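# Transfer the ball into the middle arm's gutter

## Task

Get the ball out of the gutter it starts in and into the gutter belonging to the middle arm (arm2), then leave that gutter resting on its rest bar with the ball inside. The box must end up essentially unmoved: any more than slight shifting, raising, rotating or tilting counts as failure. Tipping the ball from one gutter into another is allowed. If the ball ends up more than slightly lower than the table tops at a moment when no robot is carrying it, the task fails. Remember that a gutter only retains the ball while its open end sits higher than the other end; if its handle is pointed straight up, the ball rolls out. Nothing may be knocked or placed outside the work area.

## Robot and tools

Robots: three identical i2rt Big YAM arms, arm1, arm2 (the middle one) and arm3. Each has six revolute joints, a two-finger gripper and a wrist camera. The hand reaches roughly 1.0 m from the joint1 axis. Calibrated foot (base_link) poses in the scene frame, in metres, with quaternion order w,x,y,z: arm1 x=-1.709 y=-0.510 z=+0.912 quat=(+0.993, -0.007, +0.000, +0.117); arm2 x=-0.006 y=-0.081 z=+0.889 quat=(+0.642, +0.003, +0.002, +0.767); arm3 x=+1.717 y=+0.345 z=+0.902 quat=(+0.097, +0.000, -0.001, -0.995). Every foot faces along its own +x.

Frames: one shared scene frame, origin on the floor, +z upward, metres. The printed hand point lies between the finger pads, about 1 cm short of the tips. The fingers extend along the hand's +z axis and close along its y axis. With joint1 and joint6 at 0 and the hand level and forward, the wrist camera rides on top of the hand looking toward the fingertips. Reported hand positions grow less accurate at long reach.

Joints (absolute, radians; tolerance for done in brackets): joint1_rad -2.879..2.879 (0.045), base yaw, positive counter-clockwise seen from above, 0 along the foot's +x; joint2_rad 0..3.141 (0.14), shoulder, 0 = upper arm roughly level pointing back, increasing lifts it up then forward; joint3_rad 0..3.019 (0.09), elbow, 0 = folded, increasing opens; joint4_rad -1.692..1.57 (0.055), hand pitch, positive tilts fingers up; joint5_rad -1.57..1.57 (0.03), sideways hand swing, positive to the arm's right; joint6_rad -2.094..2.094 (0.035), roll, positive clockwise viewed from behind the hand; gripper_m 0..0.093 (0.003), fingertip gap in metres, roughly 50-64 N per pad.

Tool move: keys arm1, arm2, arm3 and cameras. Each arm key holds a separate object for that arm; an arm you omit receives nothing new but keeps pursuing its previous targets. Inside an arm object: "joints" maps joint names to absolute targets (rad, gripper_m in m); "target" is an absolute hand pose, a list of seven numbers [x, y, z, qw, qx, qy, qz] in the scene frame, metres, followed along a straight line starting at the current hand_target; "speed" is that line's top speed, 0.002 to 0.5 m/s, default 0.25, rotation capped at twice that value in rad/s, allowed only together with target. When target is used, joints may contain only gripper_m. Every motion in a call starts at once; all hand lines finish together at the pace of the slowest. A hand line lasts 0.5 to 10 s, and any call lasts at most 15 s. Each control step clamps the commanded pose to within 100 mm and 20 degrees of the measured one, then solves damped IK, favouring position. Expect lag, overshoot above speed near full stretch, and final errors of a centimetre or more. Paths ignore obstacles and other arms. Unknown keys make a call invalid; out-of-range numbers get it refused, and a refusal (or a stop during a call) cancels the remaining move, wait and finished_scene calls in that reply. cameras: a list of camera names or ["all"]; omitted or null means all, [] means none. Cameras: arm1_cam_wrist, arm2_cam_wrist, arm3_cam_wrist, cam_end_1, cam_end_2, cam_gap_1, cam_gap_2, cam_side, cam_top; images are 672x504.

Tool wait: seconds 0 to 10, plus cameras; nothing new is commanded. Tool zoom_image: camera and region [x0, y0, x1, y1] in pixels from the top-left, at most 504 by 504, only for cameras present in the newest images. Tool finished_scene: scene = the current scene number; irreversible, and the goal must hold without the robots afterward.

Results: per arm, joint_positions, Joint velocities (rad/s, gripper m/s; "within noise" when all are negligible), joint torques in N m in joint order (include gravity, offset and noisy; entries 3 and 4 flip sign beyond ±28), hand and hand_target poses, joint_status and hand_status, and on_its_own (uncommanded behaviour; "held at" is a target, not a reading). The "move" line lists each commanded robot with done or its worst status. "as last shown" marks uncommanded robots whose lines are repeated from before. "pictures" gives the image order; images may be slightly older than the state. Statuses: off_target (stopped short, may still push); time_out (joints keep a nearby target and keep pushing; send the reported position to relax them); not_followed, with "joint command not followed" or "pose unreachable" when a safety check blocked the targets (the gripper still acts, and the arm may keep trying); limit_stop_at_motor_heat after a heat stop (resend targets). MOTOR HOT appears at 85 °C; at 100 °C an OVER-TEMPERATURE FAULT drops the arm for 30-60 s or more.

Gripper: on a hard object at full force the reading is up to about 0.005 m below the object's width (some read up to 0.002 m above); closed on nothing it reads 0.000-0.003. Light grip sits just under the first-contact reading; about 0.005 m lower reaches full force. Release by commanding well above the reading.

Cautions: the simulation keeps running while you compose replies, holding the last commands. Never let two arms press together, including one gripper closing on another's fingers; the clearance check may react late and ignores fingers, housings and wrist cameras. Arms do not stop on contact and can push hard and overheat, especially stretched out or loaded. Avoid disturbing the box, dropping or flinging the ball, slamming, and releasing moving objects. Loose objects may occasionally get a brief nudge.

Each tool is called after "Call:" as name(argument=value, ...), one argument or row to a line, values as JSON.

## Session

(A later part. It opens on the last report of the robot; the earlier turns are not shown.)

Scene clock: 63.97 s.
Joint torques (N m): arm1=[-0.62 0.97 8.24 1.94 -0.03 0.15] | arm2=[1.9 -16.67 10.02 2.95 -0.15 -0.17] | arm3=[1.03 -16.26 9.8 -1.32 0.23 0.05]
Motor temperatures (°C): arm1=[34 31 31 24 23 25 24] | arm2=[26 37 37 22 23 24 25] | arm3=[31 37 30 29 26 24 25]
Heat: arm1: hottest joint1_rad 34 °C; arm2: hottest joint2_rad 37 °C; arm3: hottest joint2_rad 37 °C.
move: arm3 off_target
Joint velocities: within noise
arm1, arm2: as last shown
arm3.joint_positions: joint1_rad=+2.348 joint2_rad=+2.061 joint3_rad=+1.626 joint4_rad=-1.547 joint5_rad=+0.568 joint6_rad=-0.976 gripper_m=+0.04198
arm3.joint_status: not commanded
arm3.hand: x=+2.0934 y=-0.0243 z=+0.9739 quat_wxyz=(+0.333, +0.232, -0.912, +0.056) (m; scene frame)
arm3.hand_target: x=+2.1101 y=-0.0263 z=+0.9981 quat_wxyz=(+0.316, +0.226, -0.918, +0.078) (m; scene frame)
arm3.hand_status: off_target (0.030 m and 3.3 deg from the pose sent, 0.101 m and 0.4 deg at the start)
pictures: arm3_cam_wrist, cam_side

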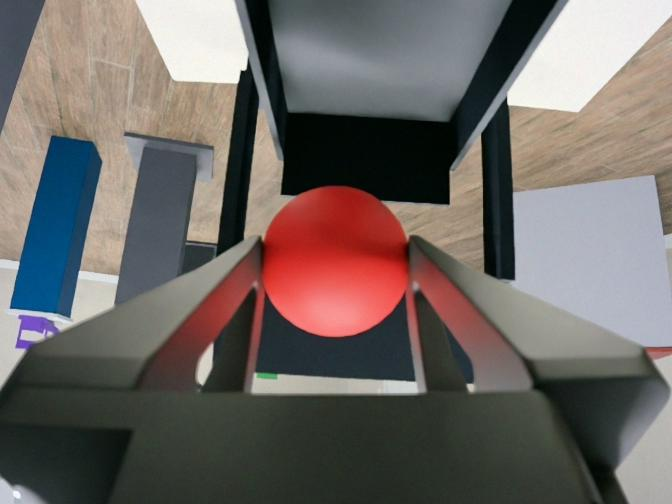

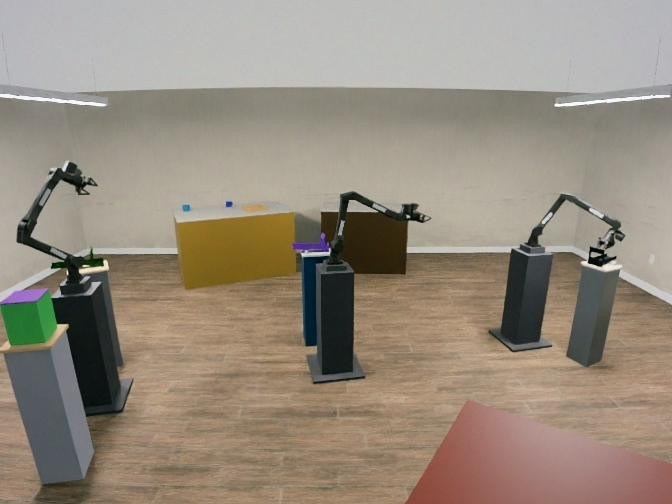

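Call:
move(
  arm3={"target":[2.12,0.0,1.14,-0.316,-0.226,0.918,-0.078],"speed":0.15},
  cameras=[],
)

Call:
move(
  arm3={"joints":{"joint1_rad":0.052,"joint2_rad":1.65,"joint3_rad":1.6,"joint4_rad":0.05,"joint5_rad":0,"joint6_rad":-1.571}},
  cameras=["arm3_cam_wrist","cam_side","cam_top"],
)

Call:
move(
  arm3={"target":[0.89,0.138,1.235,0.435,-0.435,-0.5575,0.5575],"speed":0.2},
  cameras=["cam_side","arm2_cam_wrist","arm3_cam_wrist","cam_gap_2"],
)

Scene clock: 66.47 s.
Joint torques (N m): arm1=[-0.62 0.97 8.23 1.92 -0.03 0.16] | arm2=[1.9 -16.73 10 2.89 -0.14 -0.17] | arm3=[1.03 -14.1 10.76 -0.88 0.42 -0.2]
Motor temperatures (°C): arm1=[34 31 31 24 23 25 24] | arm2=[26 38 38 22 22 24 25] | arm3=[31 38 30 29 26 24 25]
Heat: arm1: hottest joint1_rad 34 °C; arm2: hottest joint2_rad 38 °C; arm3: hottest joint2_rad 38 °C.
move: arm3 off_target
Joint velocities: within noise
arm1, arm2: as last shown
arm3.joint_positions: joint1_rad=+2.398 joint2_rad=+1.841 joint3_rad=+1.713 joint4_rad=-1.691 joint5_rad=+0.561 joint6_rad=-0.991 gripper_m=+0.04198
arm3.joint_status: not commanded
arm3.hand: x=+2.1071 y=-0.0010 z=+1.1186 quat_wxyz=(+0.277, +0.242, -0.923, +0.116) (m; scene frame)
arm3.hand_target: x=+2.1188 y=+0.0004 z=+1.1395 quat_wxyz=(+0.264, +0.249, -0.922, +0.132) (m; scene frame)
arm3.hand_status: off_target (0.025 m and 6.5 deg from the pose sent, 0.170 m and 3.4 deg at the start; a joint's target at an end of its range on 36 of 50 steps)
pictures: none
No camera images: "cameras" was empty.

Scene clock: 68.80 s.
Joint torques (N m): arm1=[-0.73 0.97 8.24 1.92 -0.03 0.15] | arm2=[1.96 -16.85 10.02 2.96 -0.15 -0.17] | arm3=[-0.03 -14.92 9.81 2.81 -0.08 -0.11]
Motor temperatures (°C): arm1=[34 31 31 24 23 25 24] | arm2=[26 38 38 22 22 24 25] | arm3=[31 38 30 29 26 24 25]
Heat: arm1: hottest joint1_rad 34 °C; arm2: hottest joint2_rad 38 °C; arm3: hottest joint2_rad 38 °C.
move: arm3 done
Joint velocities: within noise
arm1.joint_positions: joint1_rad=+0.877 joint2_rad=+0.643 joint3_rad=+1.528 joint4_rad=-1.465 joint5_rad=+0.211 joint6_rad=-0.609 gripper_m=+0.09396
arm1.joint_status: not commanded
arm1.hand: x=-1.5876 y=-0.3352 z=+1.4848 quat_wxyz=(-0.477, +0.634, -0.608, -0.022) (m; scene frame)
arm1.hand_target: x=-1.5890 y=-0.3377 z=+1.4926 quat_wxyz=(-0.486, +0.630, -0.606, -0.025) (m; scene frame)
arm1.hand_status: not commanded
arm2: as last shown
arm3.joint_positions: joint1_rad=+0.051 joint2_rad=+1.675 joint3_rad=+1.590 joint4_rad=+0.025 joint5_rad=+0.002 joint6_rad=-1.559 gripper_m=+0.04199
arm3.joint_status: all done
arm3.hand: x=+0.9849 y=+0.1635 z=+1.3550 quat_wxyz=(+0.419, -0.452, -0.570, +0.543) (m; scene frame)
arm3.hand_target: x=+0.9927 y=+0.1646 z=+1.3858 quat_wxyz=(+0.434, -0.435, -0.557, +0.558) (m; scene frame)
arm3.hand_status: not commanded
pictures: arm3_cam_wrist, cam_side, cam_top

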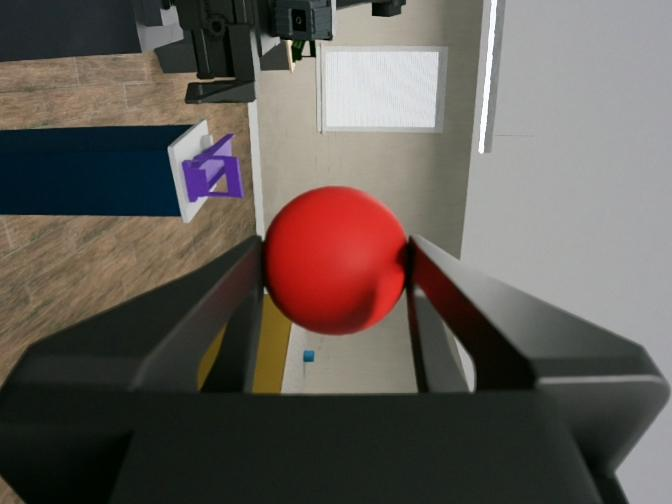

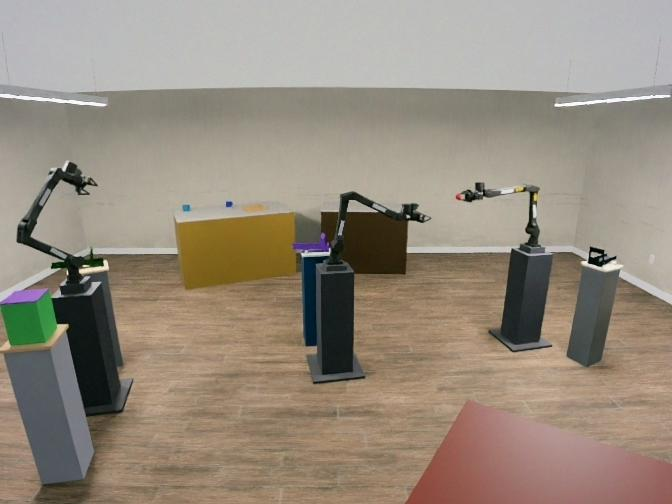

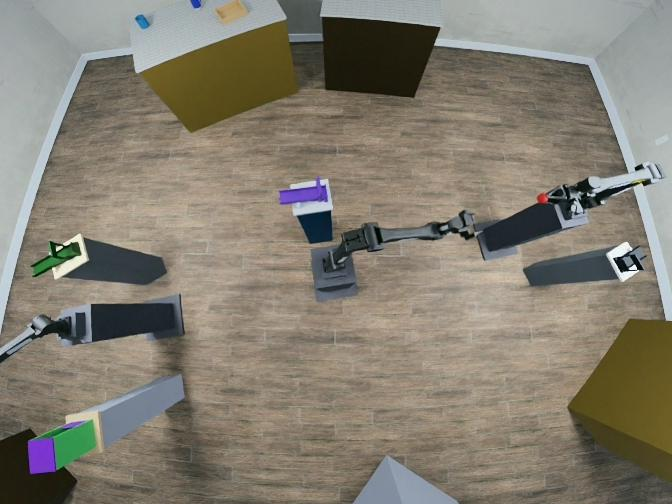

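Scene clock: 70.70 s.
Joint torques (N m): arm1=[-0.67 0.97 8.25 1.95 -0.03 0.15] | arm2=[2.14 -16.85 10.02 2.95 -0.15 -0.17] | arm3=[0.03 -16.79 12.93 2.7 -0.01 -0.11]
Motor temperatures (°C): arm1=[34 31 31 24 23 25 24] | arm2=[26 38 38 22 22 24 25] | arm3=[31 38 30 29 26 24 25]
Heat: arm1: hottest joint1_rad 34 °C; arm2: hottest joint2_rad 38 °C; arm3: hottest joint2_rad 38 °C.
move: arm3 off_target
Joint velocities: within noise
arm1, arm2: as last shown
arm3.joint_positions: joint1_rad=+0.051 joint2_rad=+2.000 joint3_rad=+1.624 joint4_rad=+0.284 joint5_rad=+0.002 joint6_rad=-1.561 gripper_m=+0.04199
arm3.joint_status: not commanded
arm3.hand: x=+0.9009 y=+0.1421 z=+1.1865 quat_wxyz=(+0.412, -0.458, -0.579, +0.534) (m; scene frame)
arm3.hand_target: x=+0.8944 y=+0.1390 z=+1.2348 quat_wxyz=(+0.435, -0.435, -0.557, +0.557) (m; scene frame)
arm3.hand_status: off_target (0.050 m and 5.2 deg from the pose sent, 0.155 m and 3.5 deg at the start)
pictures: arm2_cam_wrist, arm3_cam_wrist, cam_gap_2, cam_side

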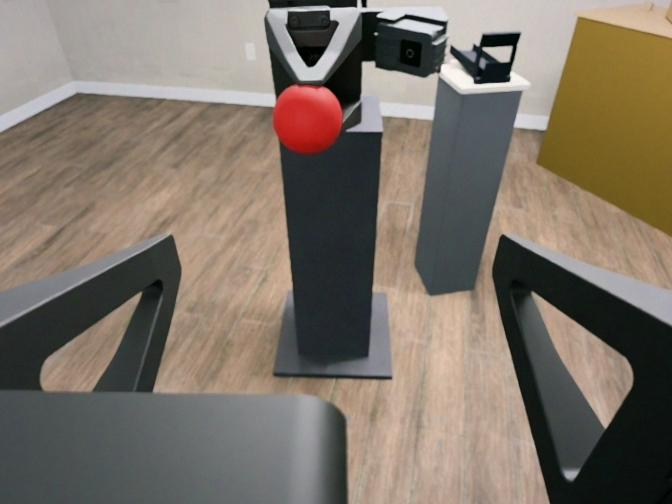

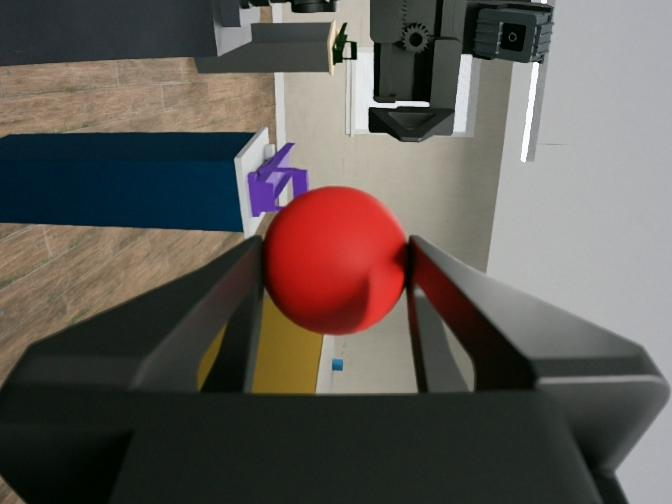

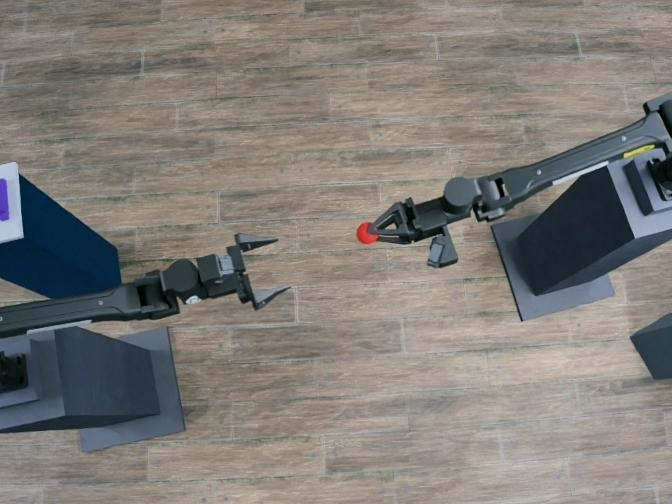

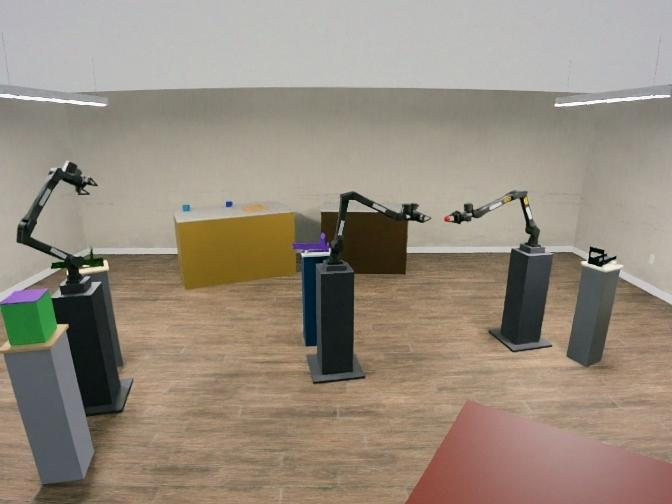

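Call:
move(
  arm2={"target":[0.830,0.149,1.17,0.702,-0.084,0.702,0.084],"speed":0.15},
  cameras=["arm2_cam_wrist","cam_gap_2"],
)

Scene clock: 73.27 s.
Joint torques (N m): arm1=[-0.67 0.97 8.24 1.94 -0.03 0.15] | arm2=[2.08 -19.19 15.75 1.88 0.01 -0.2] | arm3=[0.15 -16.79 12.94 2.7 -0.01 -0.11]
Motor temperatures (°C): arm1=[34 31 31 24 23 25 24] | arm2=[26 38 38 22 22 24 25] | arm3=[31 38 30 29 26 24 25]
Heat: arm1: hottest joint1_rad 34 °C; arm2: hottest joint2_rad 38 °C; arm3: hottest joint2_rad 38 °C.
move: arm2 off_target
Joint velocities: within noise
arm1, arm3: as last shown
arm2.joint_positions: joint1_rad=-1.477 joint2_rad=+2.062 joint3_rad=+1.618 joint4_rad=+0.403 joint5_rad=+0.038 joint6_rad=+0.013 gripper_m=+0.09397
arm2.joint_status: not commanded
arm2.hand: x=+0.8172 y=+0.1401 z=+1.1417 quat_wxyz=(-0.685, +0.079, -0.719, -0.085) (m; scene frame)
arm2.hand_target: x=+0.8270 y=+0.1482 z=+1.1702 quat_wxyz=(-0.702, +0.084, -0.702, -0.084) (m; scene frame)
arm2.hand_status: off_target (0.032 m and 2.9 deg from the pose sent, 0.136 m and 3.6 deg at the start)
pictures: arm2_cam_wrist, cam_gap_2

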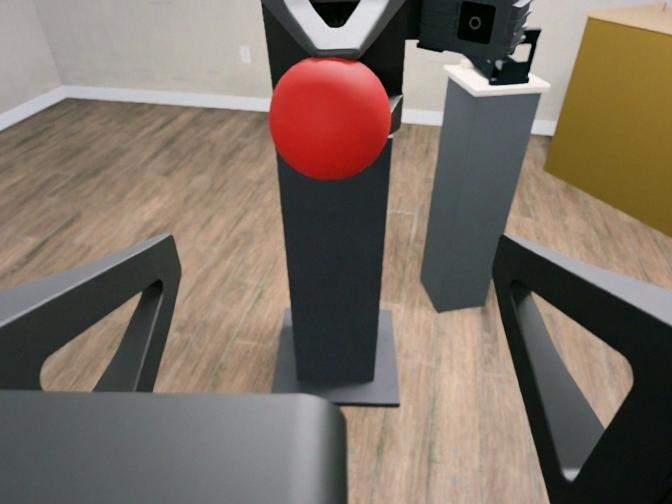

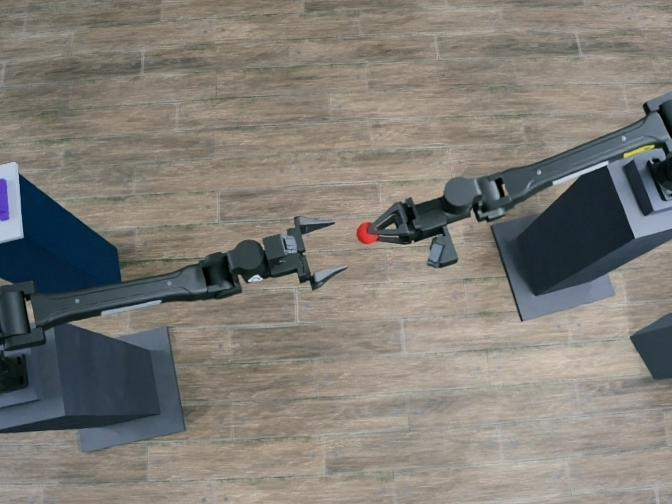

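Call:
move(
  arm2={"target":[0.881,0.161,1.183,0.702,-0.084,0.702,0.084],"speed":0.08},
  cameras=["arm2_cam_wrist","cam_gap_2","arm3_cam_wrist"],
)

Call:
zoom_image(
  camera="cam_gap_2",
  region=[260, 150, 460, 300],
)

Scene clock: 75.27 s.
Joint torques (N m): arm1=[-0.67 1.03 8.25 1.94 -0.03 0.16] | arm2=[1.9 -20.84 16.44 1.95 -0.13 -0.19] | arm3=[0.09 -16.79 12.94 2.73 -0.01 -0.11]
Motor temperatures (°C): arm1=[34 31 32 24 22 25 24] | arm2=[26 38 38 22 22 24 25] | arm3=[31 38 30 29 26 24 25]
Heat: arm1: hottest joint1_rad 34 °C; arm2: hottest joint2_rad 38 °C; arm3: hottest joint2_rad 38 °C.
move: arm2 off_target
Joint velocities: within noise
arm1, arm3: as last shown
arm2.joint_positions: joint1_rad=-1.477 joint2_rad=+2.186 joint3_rad=+1.870 joint4_rad=+0.274 joint5_rad=+0.038 joint6_rad=+0.013 gripper_m=+0.09397
arm2.joint_status: not commanded
arm2.hand: x=+0.8691 y=+0.1545 z=+1.1556 quat_wxyz=(-0.685, +0.079, -0.719, -0.085) (m; scene frame)
arm2.hand_target: x=+0.8776 y=+0.1601 z=+1.1828 quat_wxyz=(-0.702, +0.084, -0.702, -0.084) (m; scene frame)
arm2.hand_status: off_target (0.031 m and 2.8 deg from the pose sent, 0.079 m and 2.9 deg at the start)
pictures: arm2_cam_wrist, arm3_cam_wrist, cam_gap_2

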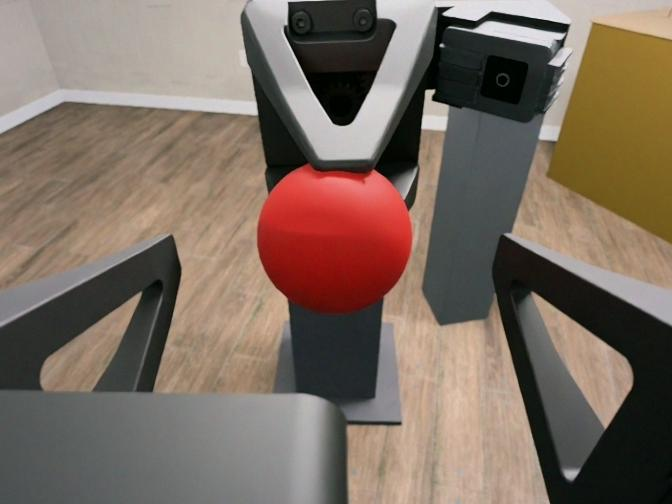

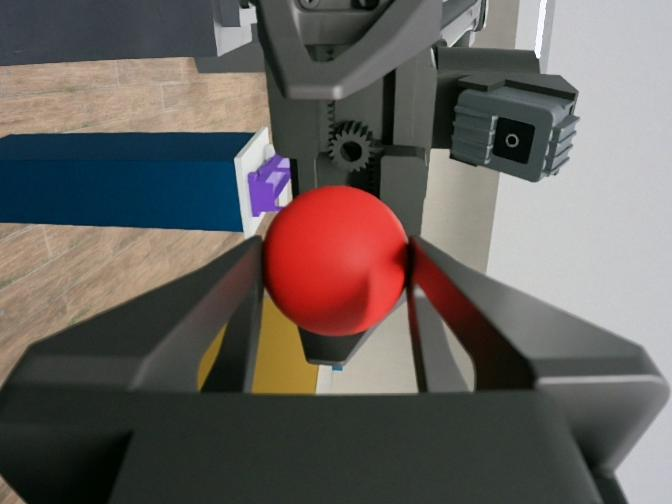

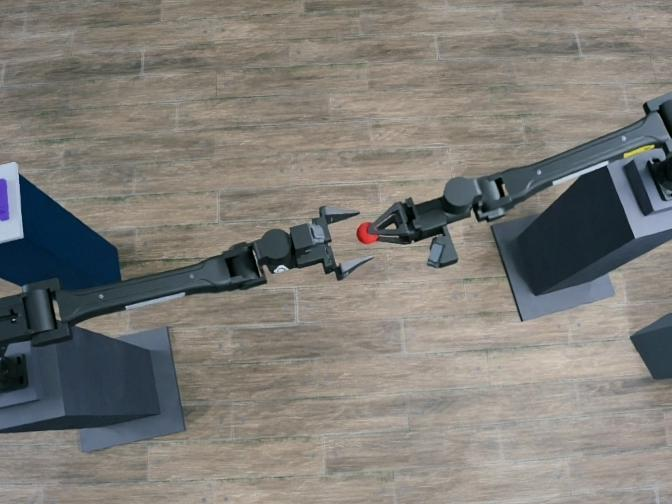

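Scaled by 2.520 from the camera's 672x504 image, which has a finer 960x720 frame.

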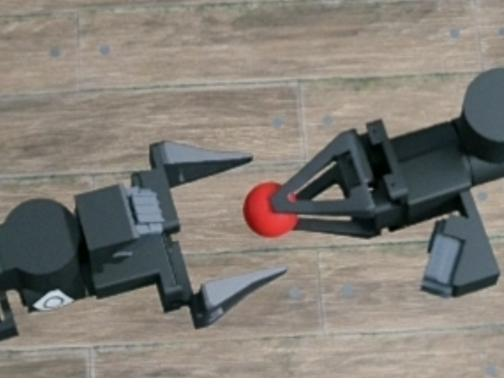

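Call:
move(
  arm2={"target":[0.888,0.1625,1.181,0.702,-0.084,0.702,0.084],"speed":0.05},
  cameras=[],
)

Call:
move(
  arm2={"joints":{"gripper_m":0.048}},
  cameras=["arm2_cam_wrist","cam_gap_2"],
)

Call:
zoom_image(
  camera="cam_gap_2",
  region=[260, 150, 460, 300],
)

Scene clock: 76.80 s.
Joint torques (N m): arm1=[-0.73 1.03 8.25 1.94 -0.02 0.16] | arm2=[1.79 -21.36 16.39 1.91 -0.17 -0.19] | arm3=[0.09 -16.79 12.96 2.67 -0.01 -0.11]
Motor temperatures (°C): arm1=[34 31 32 24 22 25 24] | arm2=[26 38 39 22 22 24 25] | arm3=[31 38 31 29 26 24 25]
Heat: arm1: hottest joint1_rad 34 °C; arm2: hottest joint3_rad 39 °C; arm3: hottest joint2_rad 38 °C.
move: arm2 off_target
Joint velocities: within noise
arm1, arm3: as last shown
arm2.joint_positions: joint1_rad=-1.477 joint2_rad=+2.209 joint3_rad=+1.903 joint4_rad=+0.262 joint5_rad=+0.038 joint6_rad=+0.013 gripper_m=+0.09397
arm2.joint_status: not commanded
arm2.hand: x=+0.8761 y=+0.1565 z=+1.1517 quat_wxyz=(-0.684, +0.079, -0.720, -0.085) (m; scene frame)
arm2.hand_target: x=+0.8843 y=+0.1615 z=+1.1811 quat_wxyz=(-0.702, +0.084, -0.702, -0.084) (m; scene frame)
arm2.hand_status: off_target (0.032 m and 3.0 deg from the pose sent, 0.033 m and 2.8 deg at the start)
pictures: none
No camera images: "cameras" was empty.

Scene clock: 77.50 s.
Joint torques (N m): arm1=[-0.67 1.03 8.24 1.95 -0.03 0.16] | arm2=[1.96 -21.36 16.47 1.94 -0.17 -0.18] | arm3=[0.03 -16.85 12.93 2.67 -0.01 -0.11]
Motor temperatures (°C): arm1=[34 31 32 24 22 25 24] | arm2=[26 38 39 22 22 24 25] | arm3=[31 38 31 29 26 24 25]
Heat: arm1: hottest joint1_rad 34 °C; arm2: hottest joint3_rad 39 °C; arm3: hottest joint2_rad 38 °C.
move: arm2 done
Joint velocities: within noise
arm1, arm3: as last shown
arm2.joint_positions: joint1_rad=-1.477 joint2_rad=+2.209 joint3_rad=+1.904 joint4_rad=+0.262 joint5_rad=+0.038 joint6_rad=+0.013 gripper_m=+0.04816
arm2.joint_status: all done
arm2.hand: x=+0.8762 y=+0.1565 z=+1.1521 quat_wxyz=(-0.684, +0.079, -0.720, -0.085) (m; scene frame)
arm2.hand_target: x=+0.8843 y=+0.1615 z=+1.1809 quat_wxyz=(-0.702, +0.084, -0.702, -0.084) (m; scene frame)
arm2.hand_status: not commanded
pictures: arm2_cam_wrist, cam_gap_2

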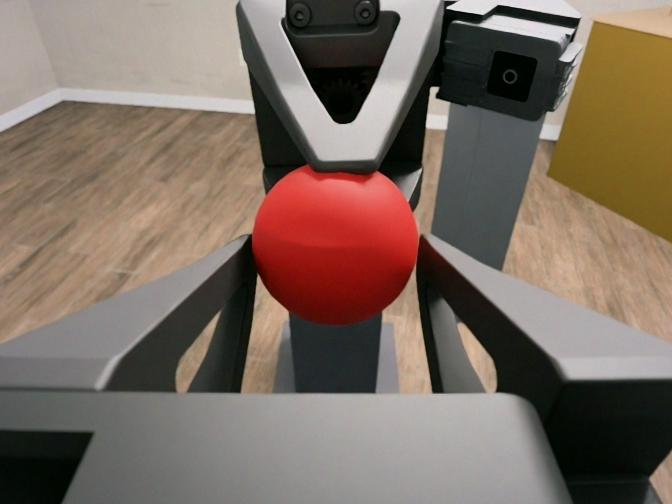

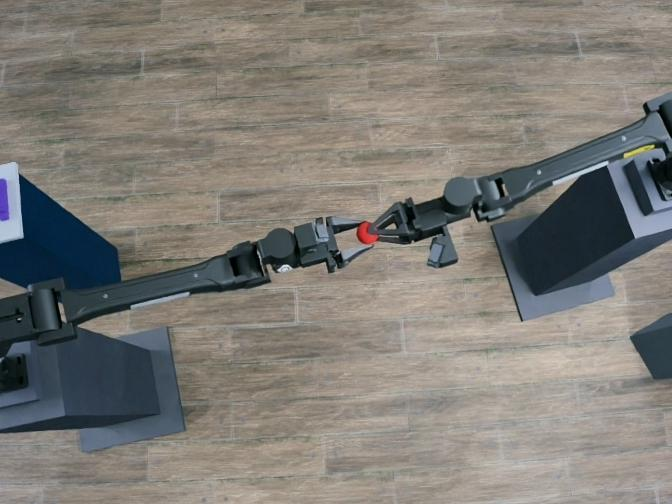

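Scaled by 2.520 from the camera's 672x504 image, which has a finer 960x720 frame.

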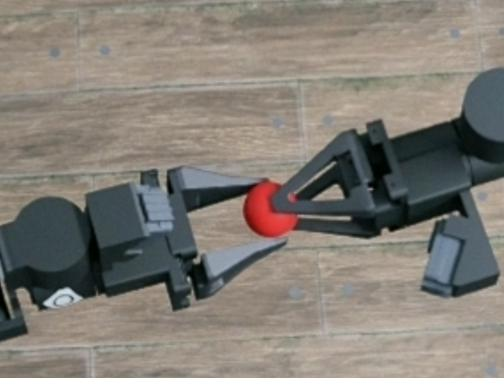

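Good; grip.

Call:
move(
  arm2={"joints":{"gripper_m":0.030}},
  cameras=["arm2_cam_wrist"],
)

Call:
move(
  arm3={"joints":{"gripper_m":0.075}},
  cameras=["arm2_cam_wrist","arm3_cam_wrist"],
)

Scene clock: 78.23 s.
Joint torques (N m): arm1=[-0.73 0.97 8.25 1.95 -0.03 0.15] | arm2=[1.96 -21.42 16.44 1.95 -0.13 -0.19] | arm3=[0.03 -16.85 12.96 2.7 -0.01 -0.12]
Motor temperatures (°C): arm1=[34 31 32 24 22 25 24] | arm2=[26 38 39 22 22 24 25] | arm3=[31 39 31 29 26 24 25]
Heat: arm1: hottest joint1_rad 34 °C; arm2: hottest joint3_rad 39 °C; arm3: hottest joint2_rad 39 °C.
move: arm2 off_target
Joint velocities: within noise
arm1, arm3: as last shown
arm2.joint_positions: joint1_rad=-1.477 joint2_rad=+2.209 joint3_rad=+1.904 joint4_rad=+0.262 joint5_rad=+0.037 joint6_rad=+0.013 gripper_m=+0.04139
arm2.joint_status: gripper_m off_target (ended at +0.04142, target +0.03000)
arm2.hand: x=+0.8762 y=+0.1566 z=+1.1524 quat_wxyz=(-0.684, +0.080, -0.720, -0.085) (m; scene frame)
arm2.hand_target: x=+0.8843 y=+0.1615 z=+1.1811 quat_wxyz=(-0.702, +0.084, -0.702, -0.084) (m; scene frame)
arm2.hand_status: not commanded
pictures: arm2_cam_wrist

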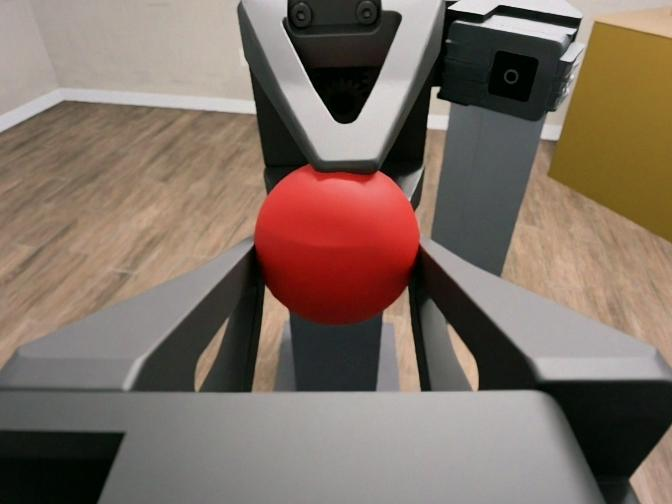

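Scene clock: 78.87 s.
Joint torques (N m): arm1=[-0.67 1.03 8.24 1.95 -0.03 0.16] | arm2=[2.02 -21.89 16.5 2.1 -0.12 -0.19] | arm3=[-0.03 -16.79 12.53 2.71 -0.01 -0.11]
Motor temperatures (°C): arm1=[34 31 32 24 22 25 24] | arm2=[26 38 39 22 22 24 25] | arm3=[31 39 31 29 26 24 25]
Heat: arm1: hottest joint1_rad 34 °C; arm2: hottest joint3_rad 39 °C; arm3: hottest joint2_rad 39 °C.
move: arm3 done
Joint velocities: within noise
arm1: as last shown
arm2.joint_positions: joint1_rad=-1.477 joint2_rad=+2.214 joint3_rad=+1.904 joint4_rad=+0.260 joint5_rad=+0.037 joint6_rad=+0.013 gripper_m=+0.04139
arm2.joint_status: not commanded
arm2.hand: x=+0.8768 y=+0.1568 z=+1.1473 quat_wxyz=(-0.682, +0.080, -0.722, -0.085) (m; scene frame)
arm2.hand_target: x=+0.8844 y=+0.1615 z=+1.1810 quat_wxyz=(-0.702, +0.084, -0.702, -0.084) (m; scene frame)
arm2.hand_status: not commanded
arm3.joint_positions: joint1_rad=+0.051 joint2_rad=+2.000 joint3_rad=+1.630 joint4_rad=+0.284 joint5_rad=+0.002 joint6_rad=-1.562 gripper_m=+0.07481
arm3.joint_status: all done
arm3.hand: x=+0.9001 y=+0.1419 z=+1.1897 quat_wxyz=(+0.414, -0.457, -0.578, +0.535) (m; scene frame)
arm3.hand_target: x=+0.8944 y=+0.1390 z=+1.2347 quat_wxyz=(+0.435, -0.435, -0.557, +0.557) (m; scene frame)
arm3.hand_status: not commanded
pictures: arm2_cam_wrist, arm3_cam_wrist

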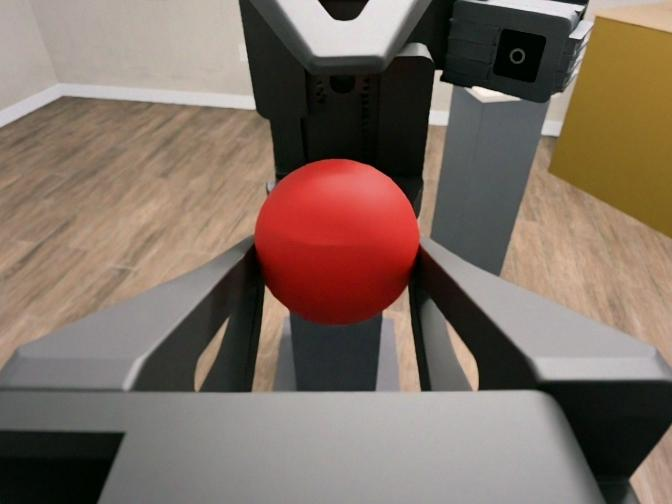

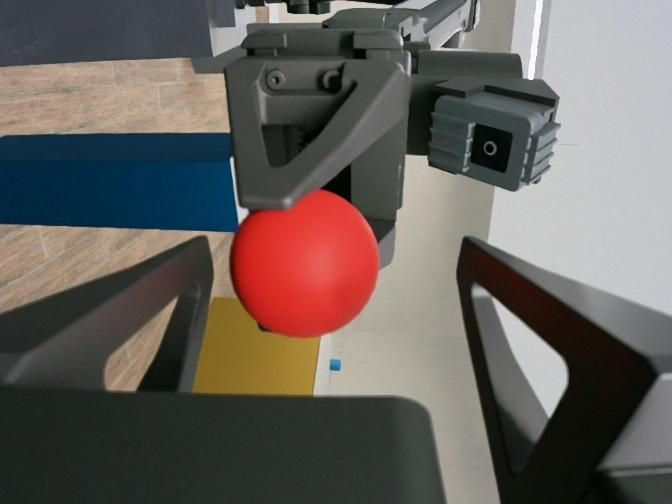

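Call:
move(
  arm3={"target":[1.06,0.180,1.24,0.435,-0.435,-0.5575,0.5575],"speed":0.15},
  cameras=["arm2_cam_wrist"],
)

Call:
move(
  arm2={"target":[0.55,0.07,1.25,0.702,-0.084,0.702,0.084],"speed":0.2},
  cameras=["arm2_cam_wrist"],
)

Scene clock: 81.23 s.
Joint torques (N m): arm1=[-0.73 0.97 8.27 1.92 -0.03 0.16] | arm2=[1.73 -21.66 16.47 2.07 -0.13 -0.21] | arm3=[0.21 -12.1 8.53 2.63 0.04 -0.11]
Motor temperatures (°C): arm1=[34 31 32 24 22 25 24] | arm2=[26 39 39 22 22 24 25] | arm3=[30 39 31 29 26 24 25]
Heat: arm1: hottest joint1_rad 34 °C; arm2: hottest joint2_rad 39 °C; arm3: hottest joint2_rad 39 °C.
move: arm3 off_target
Joint velocities: within noise
arm1.joint_positions: joint1_rad=+0.877 joint2_rad=+0.643 joint3_rad=+1.528 joint4_rad=-1.465 joint5_rad=+0.211 joint6_rad=-0.609 gripper_m=+0.09396
arm1.joint_status: not commanded
arm1.hand: x=-1.5876 y=-0.3352 z=+1.4848 quat_wxyz=(-0.477, +0.634, -0.608, -0.022) (m; scene frame)
arm1.hand_target: x=-1.5890 y=-0.3377 z=+1.4926 quat_wxyz=(-0.486, +0.630, -0.606, -0.025) (m; scene frame)
arm1.hand_status: not commanded
arm2: as last shown
arm3.joint_positions: joint1_rad=+0.051 joint2_rad=+1.588 joint3_rad=+1.102 joint4_rad=+0.443 joint5_rad=+0.002 joint6_rad=-1.562 gripper_m=+0.07491
arm3.joint_status: not commanded
arm3.hand: x=+1.0579 y=+0.1815 z=+1.2211 quat_wxyz=(+0.423, -0.448, -0.566, +0.547) (m; scene frame)
arm3.hand_target: x=+1.0602 y=+0.1800 z=+1.2400 quat_wxyz=(+0.435, -0.435, -0.557, +0.557) (m; scene frame)
arm3.hand_status: off_target (0.019 m and 2.5 deg from the pose sent, 0.172 m and 4.9 deg at the start)
pictures: arm2_cam_wrist

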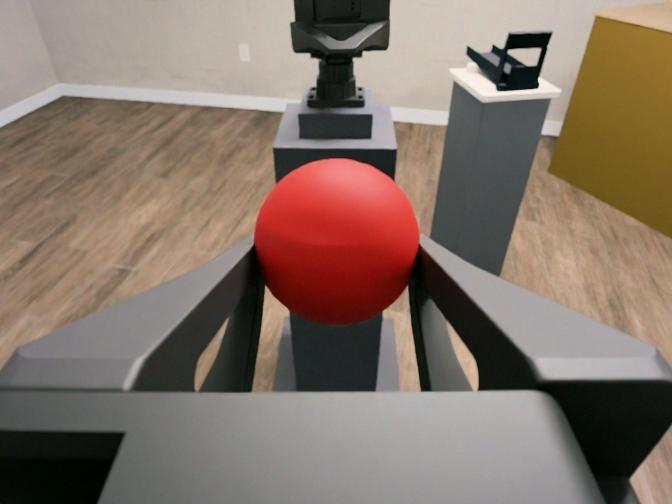

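Scene clock: 83.90 s.
Joint torques (N m): arm1=[-0.67 0.91 8.25 1.94 -0.02 0.15] | arm2=[2.2 -9.58 10.52 2 0.01 -0.19] | arm3=[0.15 -12.1 8.55 2.65 0.04 -0.12]
Motor temperatures (°C): arm1=[34 31 32 24 22 25 24] | arm2=[26 39 39 22 22 24 25] | arm3=[30 39 31 29 26 24 25]
Heat: arm1: hottest joint1_rad 34 °C; arm2: hottest joint2_rad 39 °C; arm3: hottest joint2_rad 39 °C.
move: arm2 off_target
Joint velocities: within noise
arm1, arm3: as last shown
arm2.joint_positions: joint1_rad=-1.476 joint2_rad=+1.290 joint3_rad=+0.868 joint4_rad=+0.411 joint5_rad=+0.039 joint6_rad=+0.013 gripper_m=+0.04139
arm2.joint_status: not commanded
arm2.hand: x=+0.5534 y=+0.0667 z=+1.2400 quat_wxyz=(-0.696, +0.077, -0.709, -0.087) (m; scene frame)
arm2.hand_target: x=+0.5500 y=+0.0700 z=+1.2499 quat_wxyz=(-0.702, +0.084, -0.702, -0.084) (m; scene frame)
arm2.hand_status: off_target (0.011 m and 1.3 deg from the pose sent, 0.353 m and 3.3 deg at the start)
pictures: arm2_cam_wrist

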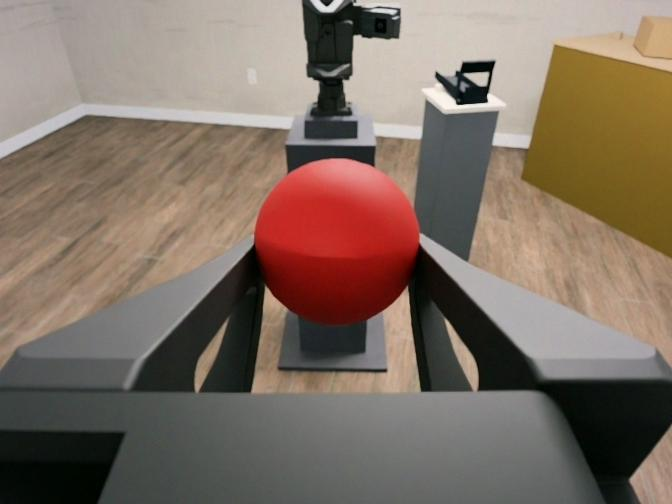

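Call:
move(
  arm2={"joints":{"joint1_rad":0.283,"joint3_rad":1.3,"joint4_rad":-1.0,"joint5_rad":0,"joint6_rad":-1.2}},
  cameras=[],
)

Call:
move(
  arm2={"target":[-0.220,0.342,1.10,0,0.9963,0.0854,0],"speed":0.2},
  cameras=["arm2_cam_wrist","cam_side","cam_end_1","cam_gap_1"],
)

Call:
zoom_image(
  camera="cam_side",
  region=[280, 200, 340, 260],
)

Scene clock: 86.77 s.
Joint torques (N m): arm1=[-0.73 0.91 8.24 1.94 -0.03 0.15] | arm2=[1.9 -10.05 14.75 1.24 -0.09 -0.13] | arm3=[0.15 -12.1 8.55 2.62 0.04 -0.11]
Motor temperatures (°C): arm1=[34 31 32 24 22 25 24] | arm2=[26 39 40 22 22 24 25] | arm3=[30 39 31 29 26 24 25]
Heat: arm1: hottest joint1_rad 34 °C; arm2: hottest joint3_rad 40 °C; arm3: hottest joint2_rad 39 °C.
move: arm2 done
Joint velocities: within noise
arm1, arm3: as last shown
arm2.joint_positions: joint1_rad=+0.281 joint2_rad=+1.292 joint3_rad=+1.251 joint4_rad=-0.996 joint5_rad=-0.002 joint6_rad=-1.185 gripper_m=+0.04143
arm2.joint_status: all done
arm2.hand: x=-0.2206 y=+0.3581 z=+1.1770 quat_wxyz=(-0.241, +0.963, +0.034, -0.112) (m; scene frame)
arm2.hand_target: x=-0.2241 y=+0.3639 z=+1.2095 quat_wxyz=(-0.269, +0.955, +0.042, -0.121) (m; scene frame)
arm2.hand_status: not commanded
pictures: none
No camera images: "cameras" was empty.

Scene clock: 89.13 s.
Joint torques (N m): arm1=[-0.67 0.97 8.25 1.95 -0.03 0.15] | arm2=[2.26 -11.63 14.5 -0.03 -0.1 -0.2] | arm3=[0.21 -12.04 8.58 2.63 0.04 -0.11]
Motor temperatures (°C): arm1=[34 31 32 24 22 25 24] | arm2=[26 39 40 22 22 24 25] | arm3=[30 39 31 29 26 24 25]
Heat: arm1: hottest joint1_rad 34 °C; arm2: hottest joint3_rad 40 °C; arm3: hottest joint2_rad 39 °C.
move: arm2 off_target
Joint velocities: within noise
arm1, arm3: as last shown
arm2.joint_positions: joint1_rad=+0.289 joint2_rad=+1.584 joint3_rad=+1.387 joint4_rad=-1.427 joint5_rad=+0.004 joint6_rad=-1.252 gripper_m=+0.04143
arm2.joint_status: not commanded
arm2.hand: x=-0.2089 y=+0.3271 z=+1.0789 quat_wxyz=(+0.023, +0.997, +0.074, +0.009) (m; scene frame)
arm2.hand_target: x=-0.2194 y=+0.3409 z=+1.1001 quat_wxyz=(+0.000, +0.996, +0.085, +0.000) (m; scene frame)
arm2.hand_status: off_target (0.028 m and 3.2 deg from the pose sent, 0.079 m and 31.3 deg at the start)
pictures: arm2_cam_wrist, cam_end_1, cam_gap_1, cam_side

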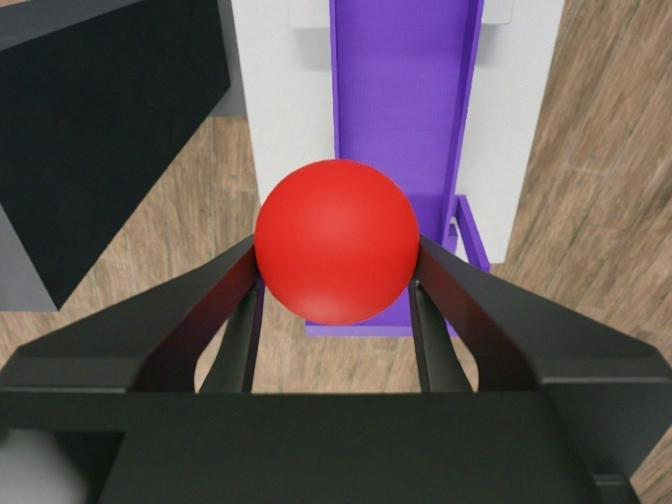

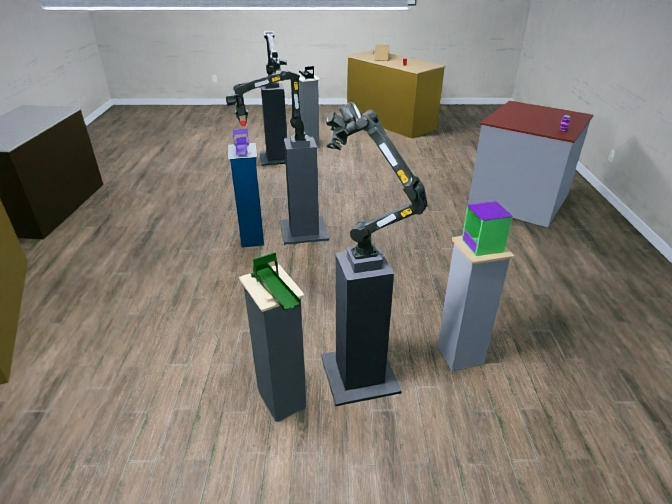

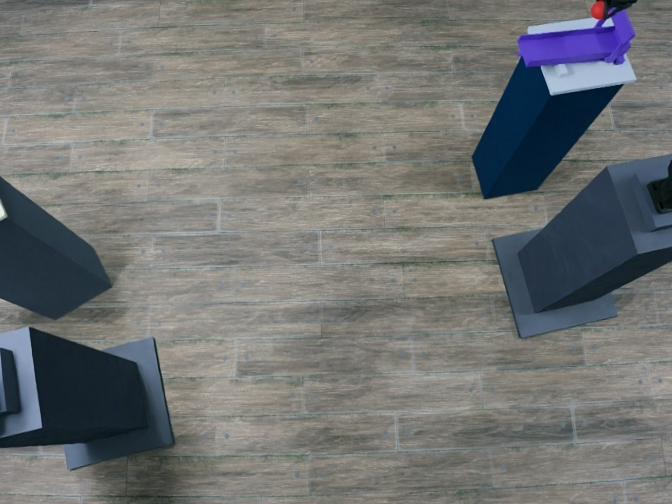

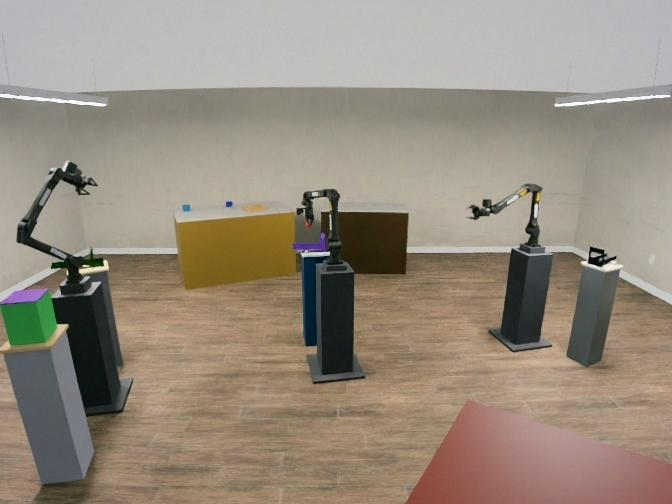

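Scaled by 8.400 from the camera's 672x504 image, which has a finer 960x720 frame.

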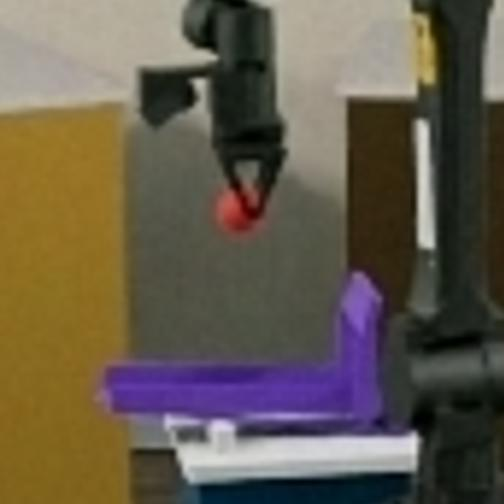

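Call:
move(
  arm2={"target":[-0.222,0.350,0.965,0,0.9963,0.0854,0],"speed":0.12},
  cameras=["arm2_cam_wrist","cam_side","cam_end_1"],
)

Call:
zoom_image(
  camera="cam_side",
  region=[280, 210, 340, 260],
)

Call:
zoom_image(
  camera="cam_end_1",
  region=[210, 100, 280, 170],
)

Scene clock: 92.63 s.
Joint torques (N m): arm1=[-0.73 0.97 8.24 1.95 -0.03 0.15] | arm2=[2.02 -12.81 8.77 0.79 -0.11 -0.2] | arm3=[0.21 -12.1 8.57 2.63 0.04 -0.11]
Motor temperatures (°C): arm1=[34 31 32 24 22 25 24] | arm2=[26 39 40 22 22 24 26] | arm3=[30 39 31 29 26 24 25]
Heat: arm1: hottest joint1_rad 34 °C; arm2: hottest joint3_rad 40 °C; arm3: hottest joint2_rad 39 °C.
move: arm2 done
Joint velocities: within noise
arm1, arm3: as last shown
arm2.joint_positions: joint1_rad=+0.289 joint2_rad=+1.714 joint3_rad=+1.233 joint4_rad=-1.106 joint5_rad=+0.004 joint6_rad=-1.258 gripper_m=+0.04143
arm2.joint_status: not commanded
arm2.hand: x=-0.2194 y=+0.3467 z=+0.9644 quat_wxyz=(+0.006, +0.997, +0.076, +0.002) (m; scene frame)
arm2.hand_target: x=-0.2219 y=+0.3500 z=+0.9651 quat_wxyz=(+0.000, +0.996, +0.085, +0.000) (m; scene frame)
arm2.hand_status: done (0.004 m and 1.2 deg from the pose sent, 0.117 m and 3.2 deg at the start)
pictures: arm2_cam_wrist, cam_end_1, cam_side

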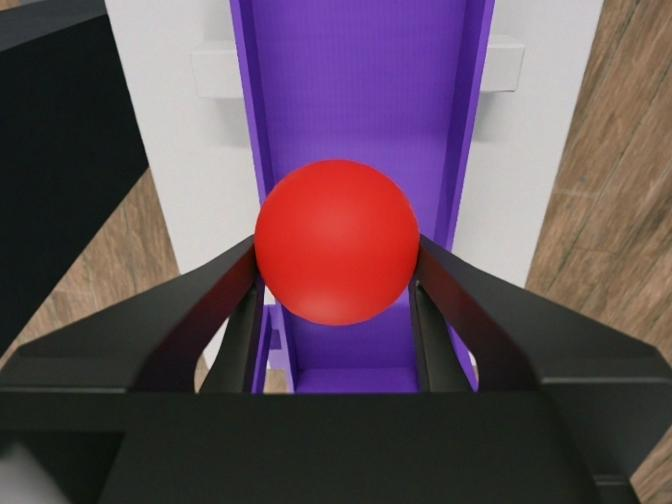

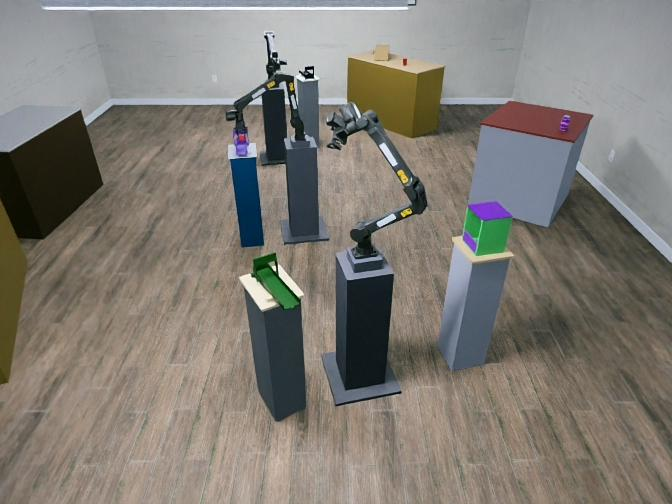

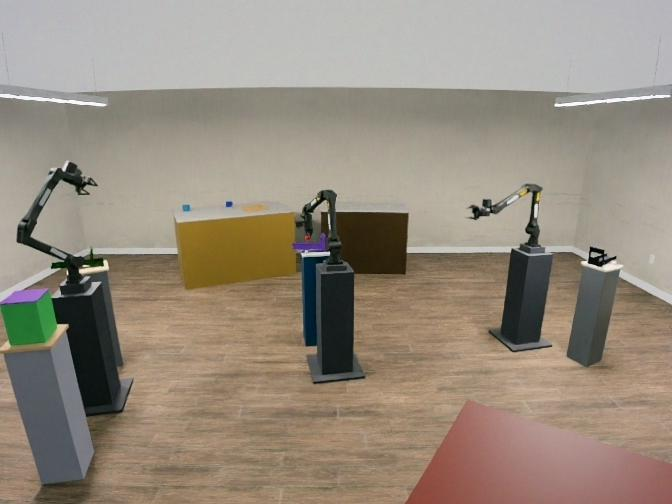

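Scaled by 8.400 from the camera's 672x504 image, which has a finer 960x720 frame.

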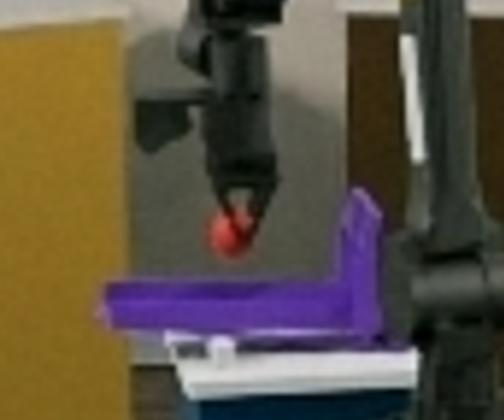

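Scaled by 7.200 from the camera's 672x504 image, which has a finer 960x720 frame.

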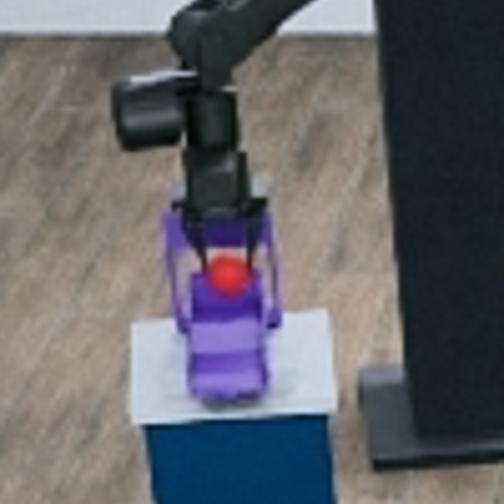

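Call:
move(
  arm2={"target":[-0.2235,0.3585,0.925,0,0.9963,0.0854,0],"speed":0.07},
  cameras=["arm2_cam_wrist","cam_side","cam_end_1"],
)

Call:
zoom_image(
  camera="cam_side",
  region=[290, 220, 330, 260],
)

Scene clock: 94.23 s.
Joint torques (N m): arm1=[-0.73 1.03 8.25 1.92 -0.03 0.15] | arm2=[1.44 -13.27 8.2 0.81 -0.11 -0.18] | arm3=[0.15 -12.1 8.55 2.61 0.04 -0.11]
Motor temperatures (°C): arm1=[34 31 32 24 22 25 24] | arm2=[26 39 40 22 22 24 26] | arm3=[30 39 31 29 26 23 25]
Heat: arm1: hottest joint1_rad 34 °C; arm2: hottest joint3_rad 40 °C; arm3: hottest joint2_rad 39 °C.
move: arm2 done
Joint velocities: within noise
arm1, arm3: as last shown
arm2.joint_positions: joint1_rad=+0.289 joint2_rad=+1.783 joint3_rad=+1.214 joint4_rad=-1.014 joint5_rad=+0.004 joint6_rad=-1.263 gripper_m=+0.04143
arm2.joint_status: not commanded
arm2.hand: x=-0.2237 y=+0.3548 z=+0.9262 quat_wxyz=(+0.004, +0.997, +0.079, +0.001) (m; scene frame)
arm2.hand_target: x=-0.2234 y=+0.3585 z=+0.9251 quat_wxyz=(+0.000, +0.996, +0.085, +0.000) (m; scene frame)
arm2.hand_status: done (0.004 m and 0.8 deg from the pose sent, 0.041 m and 1.2 deg at the start)
pictures: arm2_cam_wrist, cam_end_1, cam_side

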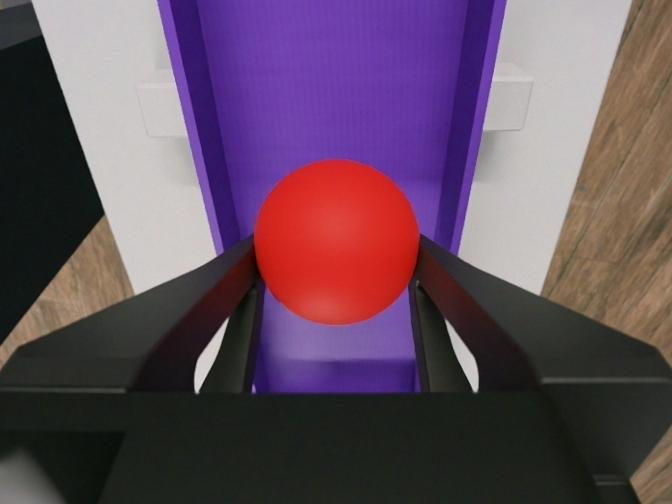

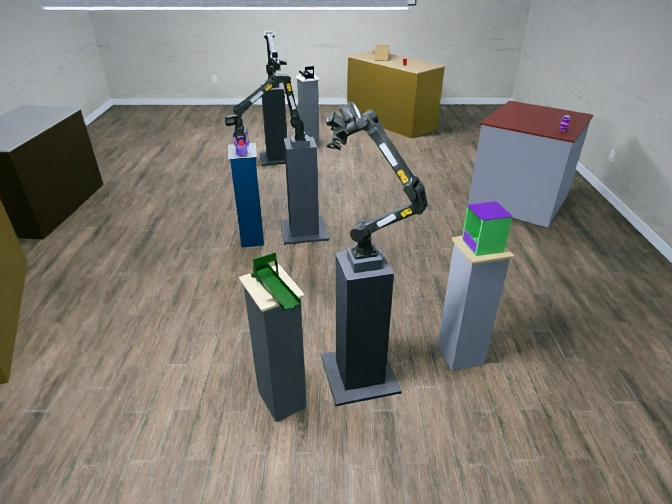

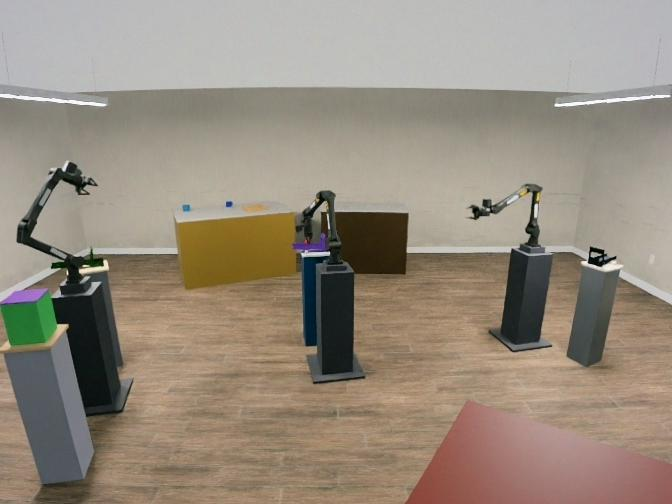

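Scaled by 12.600 from the camera's 672x504 image, which has a finer 960x720 frame.

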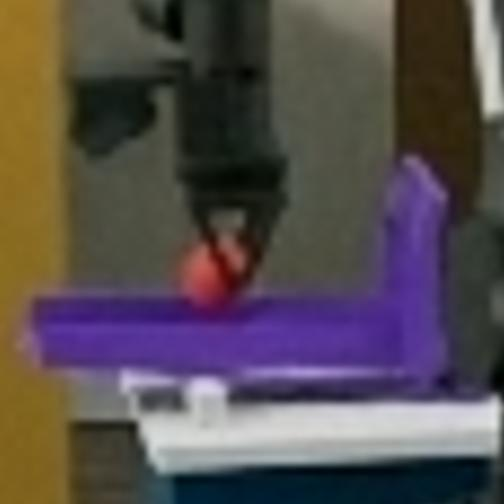

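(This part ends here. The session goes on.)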